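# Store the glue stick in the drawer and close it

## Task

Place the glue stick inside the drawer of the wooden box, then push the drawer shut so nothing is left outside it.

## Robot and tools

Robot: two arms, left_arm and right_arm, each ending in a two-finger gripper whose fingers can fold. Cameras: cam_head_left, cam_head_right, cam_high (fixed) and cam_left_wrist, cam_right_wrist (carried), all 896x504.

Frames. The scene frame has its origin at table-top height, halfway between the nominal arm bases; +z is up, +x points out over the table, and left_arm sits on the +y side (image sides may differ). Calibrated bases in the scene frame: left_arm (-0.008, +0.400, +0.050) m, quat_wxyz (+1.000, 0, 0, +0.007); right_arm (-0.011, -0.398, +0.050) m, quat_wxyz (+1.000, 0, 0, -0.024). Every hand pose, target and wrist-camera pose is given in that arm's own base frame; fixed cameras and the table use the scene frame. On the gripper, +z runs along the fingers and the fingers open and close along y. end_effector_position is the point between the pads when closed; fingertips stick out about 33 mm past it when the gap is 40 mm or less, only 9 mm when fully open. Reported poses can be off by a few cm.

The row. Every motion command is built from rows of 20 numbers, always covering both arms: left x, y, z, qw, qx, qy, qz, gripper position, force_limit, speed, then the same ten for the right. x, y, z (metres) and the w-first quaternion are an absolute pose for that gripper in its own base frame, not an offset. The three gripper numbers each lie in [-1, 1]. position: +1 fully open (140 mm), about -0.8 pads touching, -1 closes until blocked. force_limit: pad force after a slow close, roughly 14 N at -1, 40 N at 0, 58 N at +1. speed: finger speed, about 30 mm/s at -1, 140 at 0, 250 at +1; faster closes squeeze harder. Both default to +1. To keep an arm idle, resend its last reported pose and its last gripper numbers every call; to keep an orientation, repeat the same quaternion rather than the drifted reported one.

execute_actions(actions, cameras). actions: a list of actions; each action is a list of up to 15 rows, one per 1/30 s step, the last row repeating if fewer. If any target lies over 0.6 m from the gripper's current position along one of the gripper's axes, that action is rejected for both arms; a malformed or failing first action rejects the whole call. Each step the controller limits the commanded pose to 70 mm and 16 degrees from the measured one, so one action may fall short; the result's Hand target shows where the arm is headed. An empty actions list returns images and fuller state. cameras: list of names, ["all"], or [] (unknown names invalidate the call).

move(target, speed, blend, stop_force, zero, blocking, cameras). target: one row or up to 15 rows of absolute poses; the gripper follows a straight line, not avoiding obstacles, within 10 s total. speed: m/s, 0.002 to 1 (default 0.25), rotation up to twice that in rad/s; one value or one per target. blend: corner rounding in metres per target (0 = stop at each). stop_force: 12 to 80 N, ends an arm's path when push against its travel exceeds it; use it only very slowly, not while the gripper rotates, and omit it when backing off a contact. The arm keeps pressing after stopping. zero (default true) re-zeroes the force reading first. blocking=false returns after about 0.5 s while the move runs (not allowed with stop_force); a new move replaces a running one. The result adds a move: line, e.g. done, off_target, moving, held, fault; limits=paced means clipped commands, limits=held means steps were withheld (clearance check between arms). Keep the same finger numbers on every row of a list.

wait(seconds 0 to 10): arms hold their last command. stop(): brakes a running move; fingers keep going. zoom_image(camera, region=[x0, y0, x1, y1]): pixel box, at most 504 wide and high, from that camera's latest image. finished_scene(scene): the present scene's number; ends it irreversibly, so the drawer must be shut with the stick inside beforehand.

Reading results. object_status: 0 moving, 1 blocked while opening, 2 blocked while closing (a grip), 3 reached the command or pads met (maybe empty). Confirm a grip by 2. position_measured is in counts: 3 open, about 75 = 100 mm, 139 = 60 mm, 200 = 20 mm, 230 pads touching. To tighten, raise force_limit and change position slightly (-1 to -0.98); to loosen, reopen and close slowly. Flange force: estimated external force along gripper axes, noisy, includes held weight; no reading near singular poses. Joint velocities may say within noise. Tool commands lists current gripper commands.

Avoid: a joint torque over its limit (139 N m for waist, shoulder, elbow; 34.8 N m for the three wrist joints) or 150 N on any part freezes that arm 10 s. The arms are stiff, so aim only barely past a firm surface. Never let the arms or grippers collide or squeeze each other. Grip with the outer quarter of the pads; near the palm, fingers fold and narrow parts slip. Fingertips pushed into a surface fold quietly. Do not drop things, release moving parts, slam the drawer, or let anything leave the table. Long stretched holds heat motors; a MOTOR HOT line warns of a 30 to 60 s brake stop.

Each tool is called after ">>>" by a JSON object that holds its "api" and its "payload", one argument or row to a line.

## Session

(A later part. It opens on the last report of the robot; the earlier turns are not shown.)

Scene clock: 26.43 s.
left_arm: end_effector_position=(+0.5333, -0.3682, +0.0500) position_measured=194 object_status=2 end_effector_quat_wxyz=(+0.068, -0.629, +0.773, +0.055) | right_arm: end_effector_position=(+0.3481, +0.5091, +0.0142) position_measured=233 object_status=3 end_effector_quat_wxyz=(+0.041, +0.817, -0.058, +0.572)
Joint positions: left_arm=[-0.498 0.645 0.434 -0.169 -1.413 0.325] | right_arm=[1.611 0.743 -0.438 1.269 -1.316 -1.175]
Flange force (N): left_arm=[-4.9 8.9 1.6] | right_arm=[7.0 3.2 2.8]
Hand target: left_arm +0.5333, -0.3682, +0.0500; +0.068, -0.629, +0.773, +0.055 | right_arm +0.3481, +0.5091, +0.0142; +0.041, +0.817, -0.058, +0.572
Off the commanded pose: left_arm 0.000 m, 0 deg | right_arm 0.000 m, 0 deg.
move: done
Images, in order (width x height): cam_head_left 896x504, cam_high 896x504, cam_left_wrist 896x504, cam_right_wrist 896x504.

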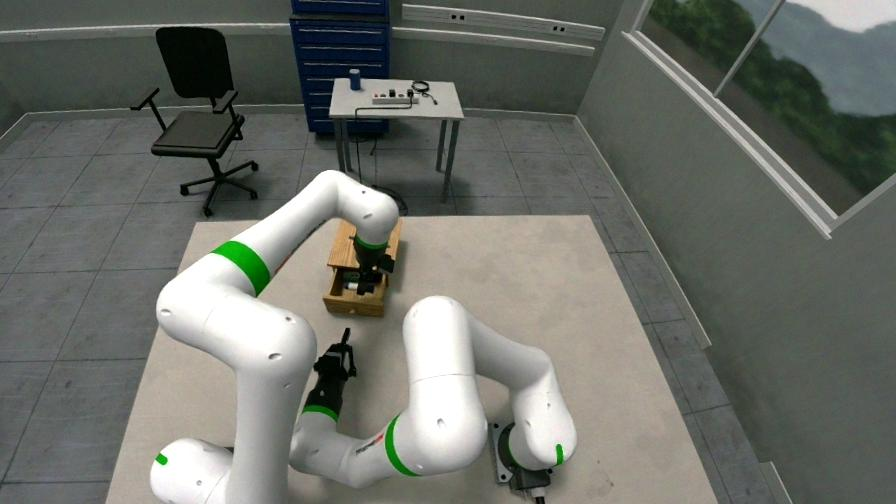

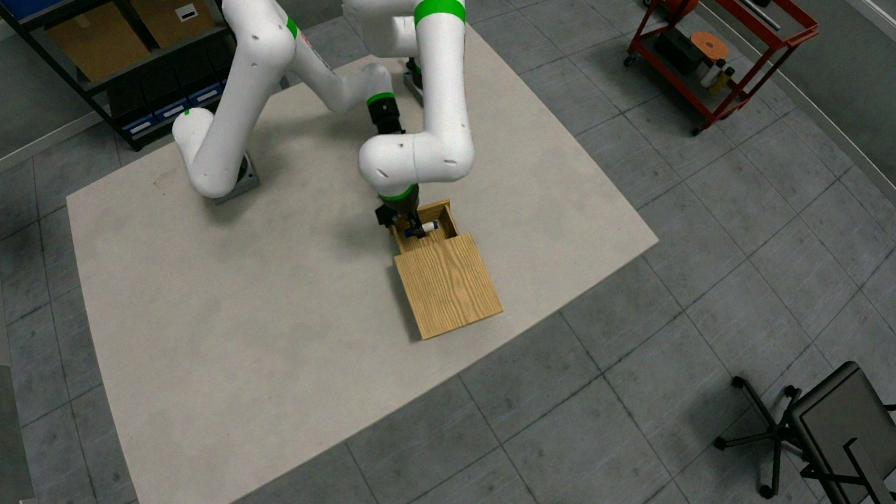

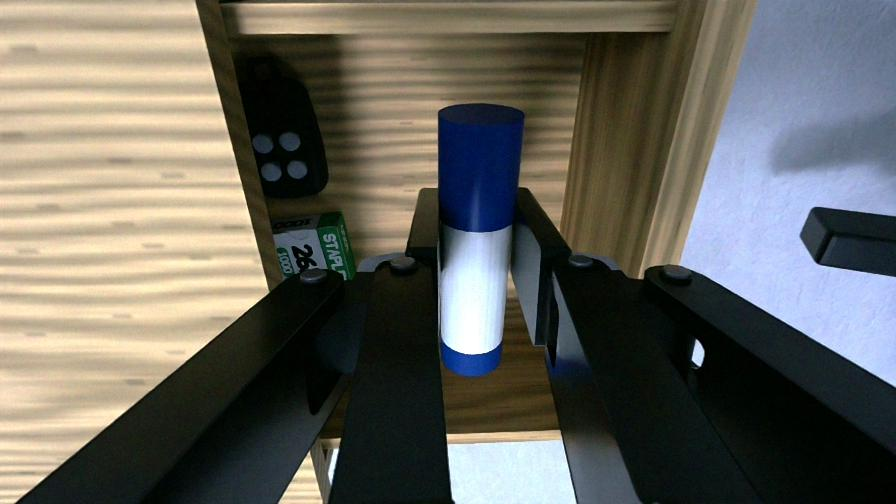

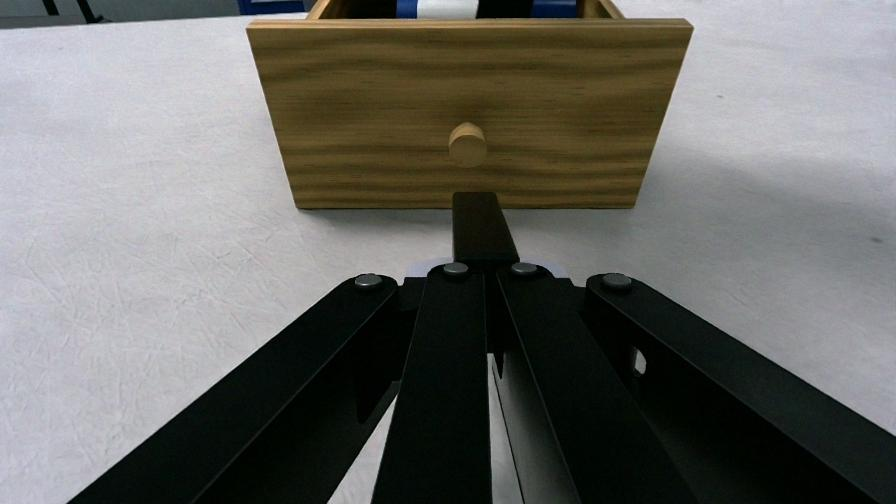

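>>> {"api": "move", "payload": {
  "target": [
    [0.5372,-0.3690,0.022,-0.0676,0.6290,-0.7726,-0.0551,-1,-0.5,-1,0.3481,0.5091,0.0142,0.0408,0.8171,-0.0582,0.5721,-1,-1,0]
  ],
  "speed": 0.12
}}

>>> {"api": "move", "payload": {
  "target": [0.5372,-0.3690,-0.008,-0.0676,0.6290,-0.7726,-0.0551,-1,-0.5,-1,0.3481,0.5091,0.0142,0.0408,0.8171,-0.0582,0.5721,-1,-1,0],
  "speed": 0.03,
  "stop_force": 12,
  "cameras": ["cam_left_wrist","cam_right_wrist"]
}}

Scene clock: 27.57 s.
left_arm: end_effector_position=(+0.5372, -0.3690, +0.0220) position_measured=194 object_status=2 end_effector_quat_wxyz=(+0.068, -0.629, +0.773, +0.055) | right_arm: end_effector_position=(+0.3481, +0.5091, +0.0142) position_measured=233 object_status=3 end_effector_quat_wxyz=(+0.041, +0.817, -0.058, +0.572)
Joint positions: left_arm=[-0.496 0.675 0.414 -0.171 -1.364 0.332] | right_arm=[1.611 0.743 -0.438 1.269 -1.316 -1.175]
Flange force (N): left_arm=[-4.1 7.7 0.6] | right_arm=[6.5 3.2 2.7]
Hand target: left_arm +0.5372, -0.3690, +0.0220; +0.068, -0.629, +0.773, +0.055 | right_arm +0.3481, +0.5091, +0.0142; +0.041, +0.817, -0.058, +0.572
Off the commanded pose: left_arm 0.000 m, 0 deg | right_arm 0.000 m, 0 deg.
move: done

Scene clock: 28.93 s.
left_arm: end_effector_position=(+0.5373, -0.3690, -0.0012) position_measured=194 object_status=2 end_effector_quat_wxyz=(+0.068, -0.629, +0.772, +0.055) | right_arm: end_effector_position=(+0.3481, +0.5091, +0.0142) position_measured=233 object_status=3 end_effector_quat_wxyz=(+0.041, +0.817, -0.058, +0.572)
Joint positions: left_arm=[-0.496 0.694 0.39 -0.173 -1.321 0.339] | right_arm=[1.611 0.743 -0.438 1.269 -1.316 -1.175]
Flange force (N): left_arm=[-8.3 3.7 -10.8] | right_arm=[6.6 3.3 2.6]
Hand target: left_arm +0.5372, -0.3690, -0.0011; +0.068, -0.629, +0.772, +0.055 | right_arm +0.3481, +0.5091, +0.0142; +0.041, +0.817, -0.058, +0.572
Off the commanded pose: left_arm 0.007 m, 0 deg | right_arm 0.000 m, 0 deg.
move: contact (left_arm)
Images, in order (width x height): cam_left_wrist 896x504, cam_right_wrist 896x504.

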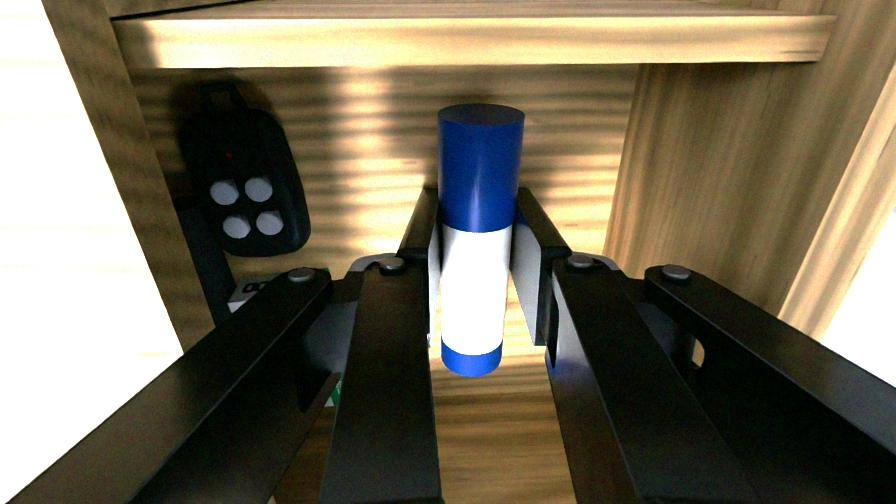

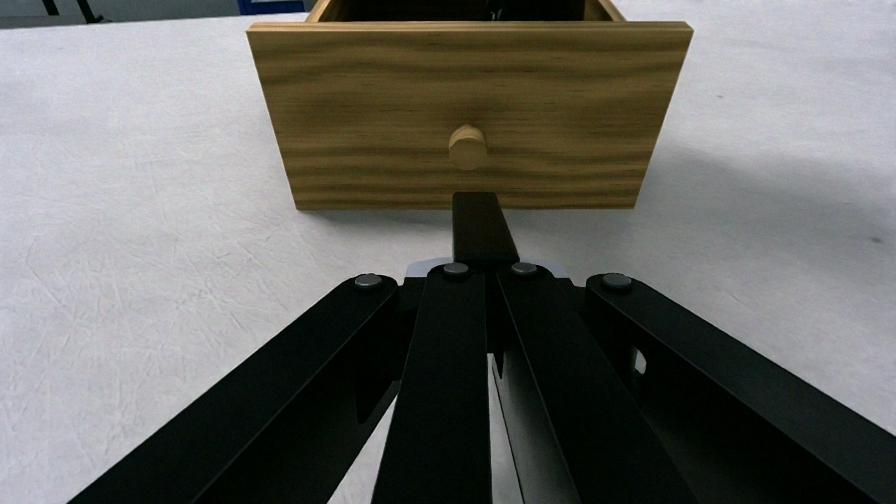

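>>> {"api": "move", "payload": {
  "target": [
    [0.5372,-0.3690,0.002,-0.0676,0.6290,-0.7726,-0.0551,-1,-0.5,-1,0.3481,0.5091,0.0142,0.0408,0.8171,-0.0582,0.5721,-1,-1,0],
    [0.5372,-0.3690,0.002,-0.0676,0.6290,-0.7726,-0.0551,-0.37,-0.5,-0.8,0.3481,0.5091,0.0142,0.0408,0.8171,-0.0582,0.5721,-1,-1,0],
    [0.5372,-0.3690,0.09,-0.0676,0.6290,-0.7726,-0.0551,-0.37,-0.5,-0.8,0.3481,0.5091,0.0142,0.0408,0.8171,-0.0582,0.5721,-1,-1,0],
    [0.5372,-0.3690,0.22,-0.0676,0.6290,-0.7726,-0.0551,-0.37,-0.5,-0.8,0.3926,0.5027,0.0042,0.0408,0.8171,-0.0582,0.5721,-1,-1,0]
  ],
  "speed": [0.05,0.05,0.12,0.25],
  "blend": [0,0,0.03,0],
  "cameras": ["cam_left_wrist","cam_right_wrist","cam_high"]
}}

Scene clock: 32.53 s.
left_arm: end_effector_position=(+0.5373, -0.3689, +0.2200) position_measured=176 object_status=3 end_effector_quat_wxyz=(+0.068, -0.629, +0.772, +0.055) | right_arm: end_effector_position=(+0.3926, +0.5027, +0.0042) position_measured=233 object_status=3 end_effector_quat_wxyz=(+0.041, +0.817, -0.058, +0.572)
Joint positions: left_arm=[-0.496 0.621 0.795 -0.171 -1.793 0.258] | right_arm=[1.507 0.757 -0.452 1.37 -1.273 -1.192]
Flange force (N): left_arm=[-6.2 11.4 5.7] | right_arm=[6.7 3.5 2.1]
Hand target: left_arm +0.5372, -0.3690, +0.2200; +0.068, -0.629, +0.773, +0.055 | right_arm +0.3926, +0.5027, +0.0042; +0.041, +0.817, -0.058, +0.572
Off the commanded pose: left_arm 0.000 m, 0 deg | right_arm 0.000 m, 0 deg.
move: done
Images, in order (width x height): cam_high 896x504, cam_left_wrist 896x504, cam_right_wrist 896x504.

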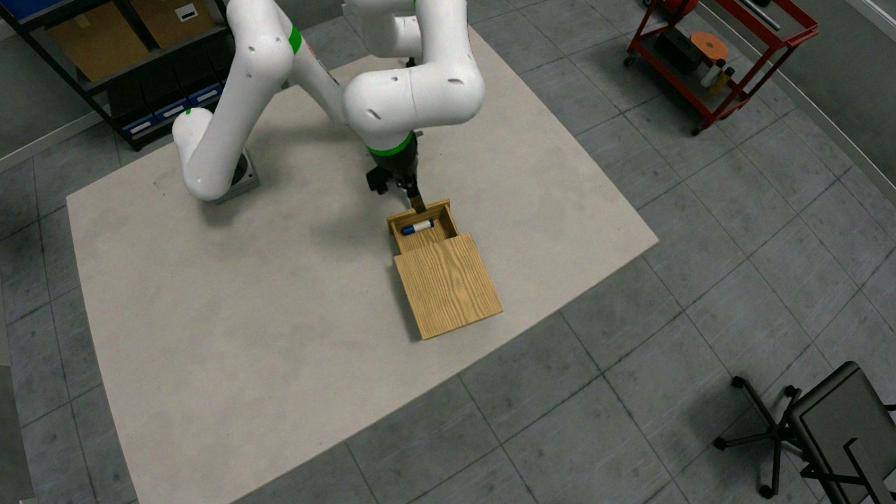

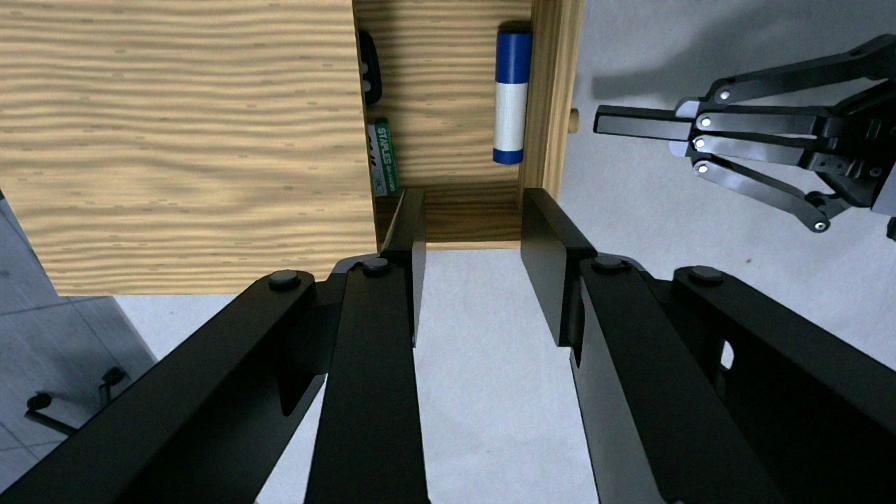

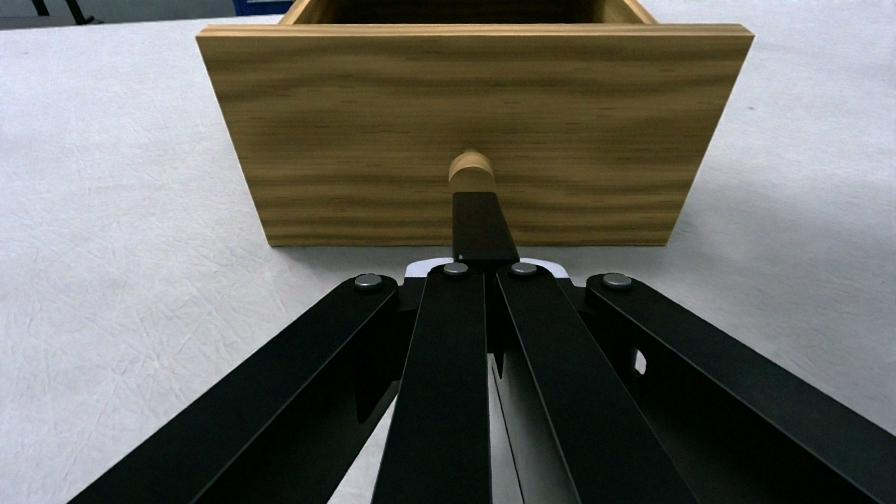

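>>> {"api": "move", "payload": {
  "target": [
    [0.5372,-0.3690,0.22,-0.0676,0.6290,-0.7726,-0.0551,-0.37,-0.5,-0.8,0.4104,0.5002,0.0042,0.0408,0.8171,-0.0582,0.5721,-1,-1,0],
    [0.5372,-0.3690,0.22,-0.0676,0.6290,-0.7726,-0.0551,-0.37,-0.5,-0.8,0.5110,0.4838,0.0042,0.0408,0.8171,-0.0582,0.5721,-1,-1,0]
  ],
  "speed": [0.05,0.1],
  "blend": [0.005,0]
}}

>>> {"api": "move", "payload": {
  "target": [0.5372,-0.3690,0.22,-0.0676,0.6290,-0.7726,-0.0551,-0.37,-0.5,-0.8,0.5380,0.4800,0.0042,0.0408,0.8171,-0.0582,0.5721,-1,-1,0],
  "speed": 0.03,
  "stop_force": 14,
  "cameras": ["cam_left_wrist","cam_right_wrist","cam_high"]
}}

>>> {"api": "zoom_image", "payload": {
  "camera": "cam_left_wrist",
  "region": [250, 0, 650, 225]
}}

Scene clock: 34.50 s.
left_arm: end_effector_position=(+0.5372, -0.3690, +0.2200) position_measured=176 object_status=3 end_effector_quat_wxyz=(+0.068, -0.629, +0.773, +0.055) | right_arm: end_effector_position=(+0.5110, +0.4838, +0.0042) position_measured=233 object_status=3 end_effector_quat_wxyz=(+0.041, +0.817, -0.058, +0.572)
Joint positions: left_arm=[-0.496 0.621 0.795 -0.171 -1.793 0.258] | right_arm=[1.234 0.767 -0.435 1.621 -1.176 -1.177]
Flange force (N): left_arm=[-4.8 11.3 5.1] | right_arm=[6.7 5.7 1.3]
Hand target: left_arm +0.5372, -0.3690, +0.2200; +0.068, -0.629, +0.773, +0.055 | right_arm +0.5110, +0.4838, +0.0042; +0.041, +0.817, -0.058, +0.572
Off the commanded pose: left_arm 0.000 m, 0 deg | right_arm 0.000 m, 0 deg.
move: done

Scene clock: 36.10 s.
left_arm: end_effector_position=(+0.5372, -0.3690, +0.2200) position_measured=176 object_status=3 end_effector_quat_wxyz=(+0.068, -0.629, +0.773, +0.055) | right_arm: end_effector_position=(+0.5380, +0.4800, +0.0042) position_measured=233 object_status=3 end_effector_quat_wxyz=(+0.041, +0.817, -0.058, +0.572)
Joint positions: left_arm=[-0.496 0.621 0.795 -0.171 -1.793 0.258] | right_arm=[1.175 0.775 -0.416 1.672 -1.154 -1.168]
Flange force (N): left_arm=[-5.1 10.7 4.9] | right_arm=[4.9 7.3 -9.5]
Hand target: left_arm +0.5372, -0.3690, +0.2200; +0.068, -0.629, +0.773, +0.055 | right_arm +0.5380, +0.4800, +0.0042; +0.041, +0.817, -0.058, +0.572
Off the commanded pose: left_arm 0.000 m, 0 deg | right_arm 0.000 m, 0 deg.
move: done
Images, in order (width x height): cam_high 896x504, cam_left_wrist 896x504, cam_right_wrist 896x504.

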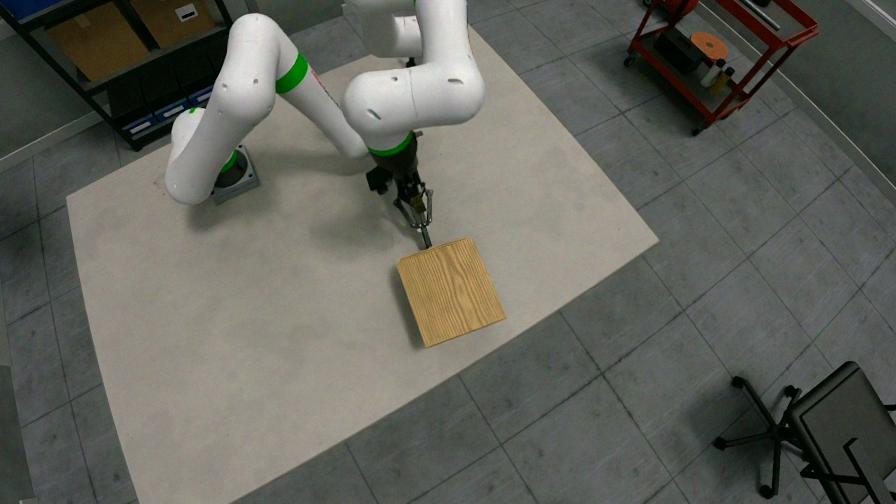

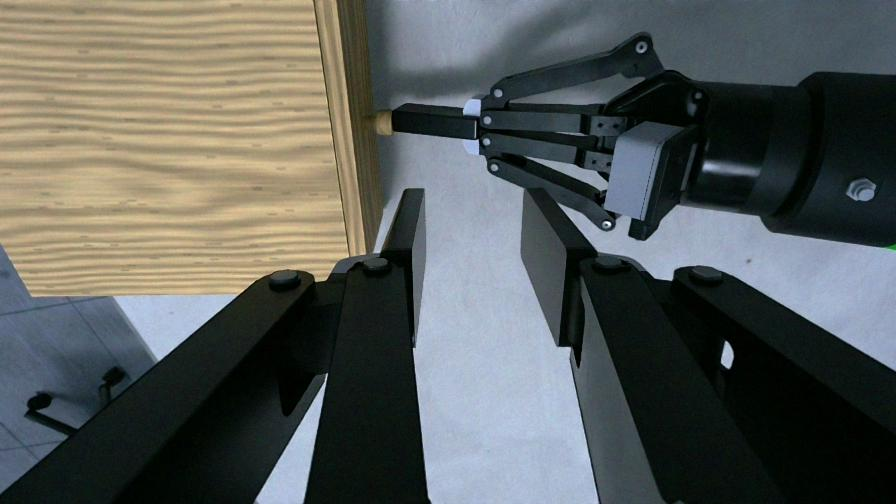

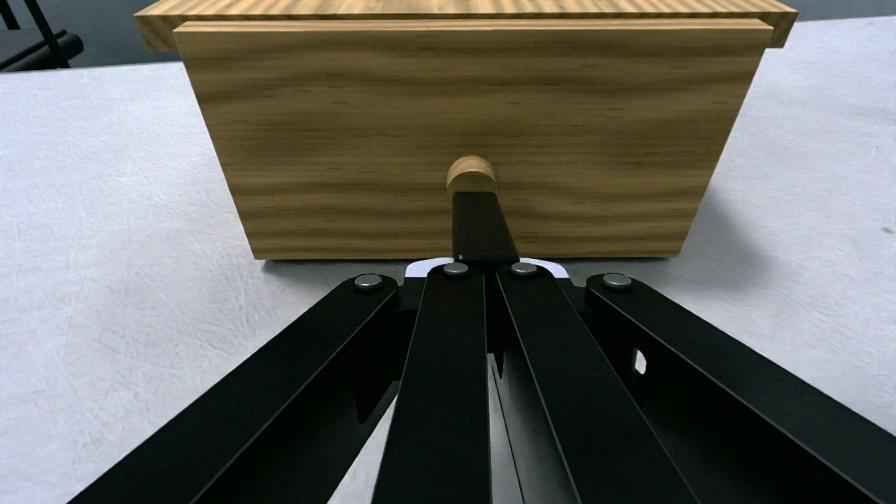

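Scaled by 1.260 from the camera's 896x504 image, which has a finer 1280x720 frame.

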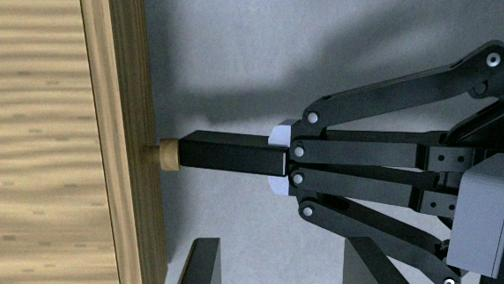

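>>> {"api": "move", "payload": {
  "target": [0.5372,-0.3690,0.22,-0.0676,0.6290,-0.7726,-0.0551,-0.37,-0.5,-0.8,0.4786,0.4885,0.0142,0.0408,0.8171,-0.0582,0.5721,-1,-1,0],
  "speed": 0.15,
  "cameras": ["cam_left_wrist","cam_right_wrist","cam_head_left"]
}}

Scene clock: 37.07 s.
left_arm: end_effector_position=(+0.5372, -0.3690, +0.2200) position_measured=176 object_status=3 end_effector_quat_wxyz=(+0.068, -0.629, +0.773, +0.055) | right_arm: end_effector_position=(+0.4786, +0.4885, +0.0142) position_measured=233 object_status=3 end_effector_quat_wxyz=(+0.041, +0.817, -0.058, +0.572)
Joint positions: left_arm=[-0.496 0.621 0.795 -0.171 -1.793 0.258] | right_arm=[1.309 0.74 -0.453 1.547 -1.203 -1.167]
Flange force (N): left_arm=[-4.9 10.7 4.6] | right_arm=[6.5 4.9 2.1]
Hand target: left_arm +0.5372, -0.3690, +0.2200; +0.068, -0.629, +0.773, +0.055 | right_arm +0.4786, +0.4885, +0.0142; +0.041, +0.817, -0.058, +0.572
Off the commanded pose: left_arm 0.000 m, 0 deg | right_arm 0.000 m, 0 deg.
move: done
Images, in order (width x height): cam_head_left 896x504, cam_left_wrist 896x504, cam_right_wrist 896x504.

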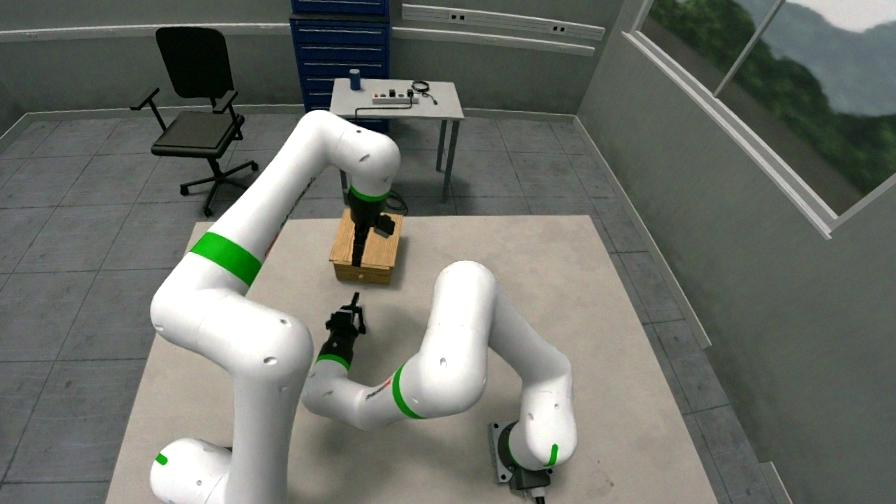

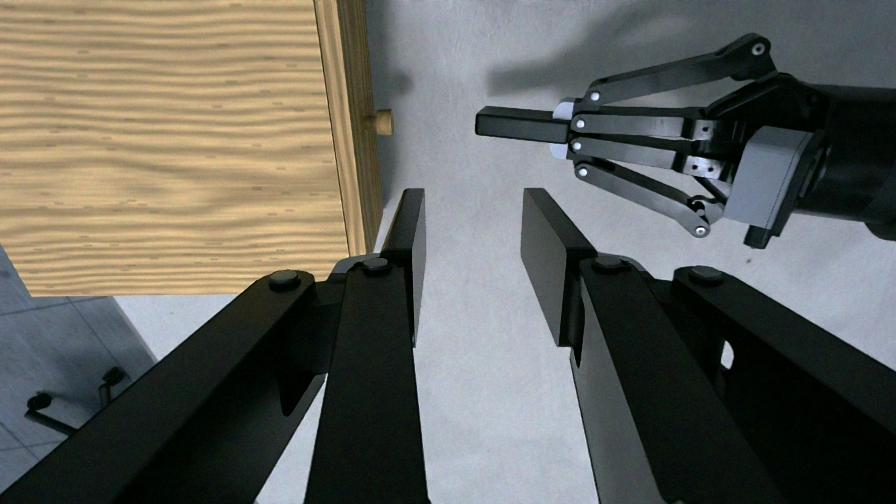

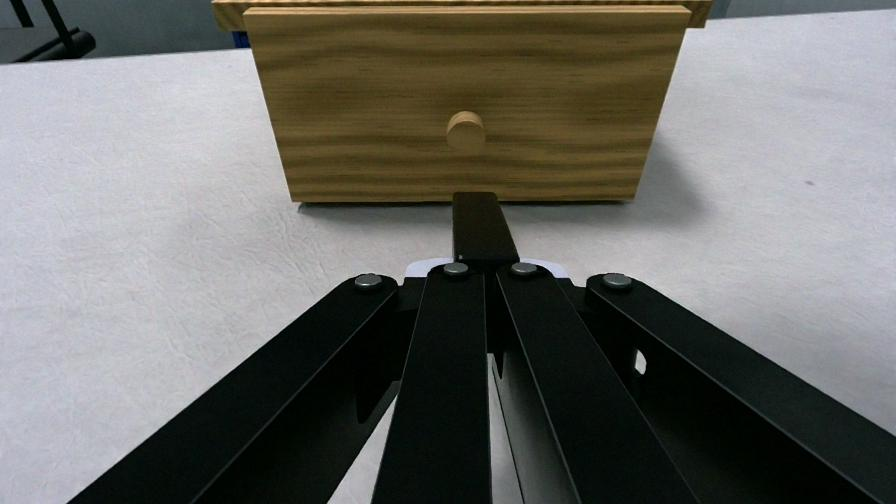

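>>> {"api": "finished_scene", "payload": {
  "scene": 2
}}

The scene is finished: the task was done.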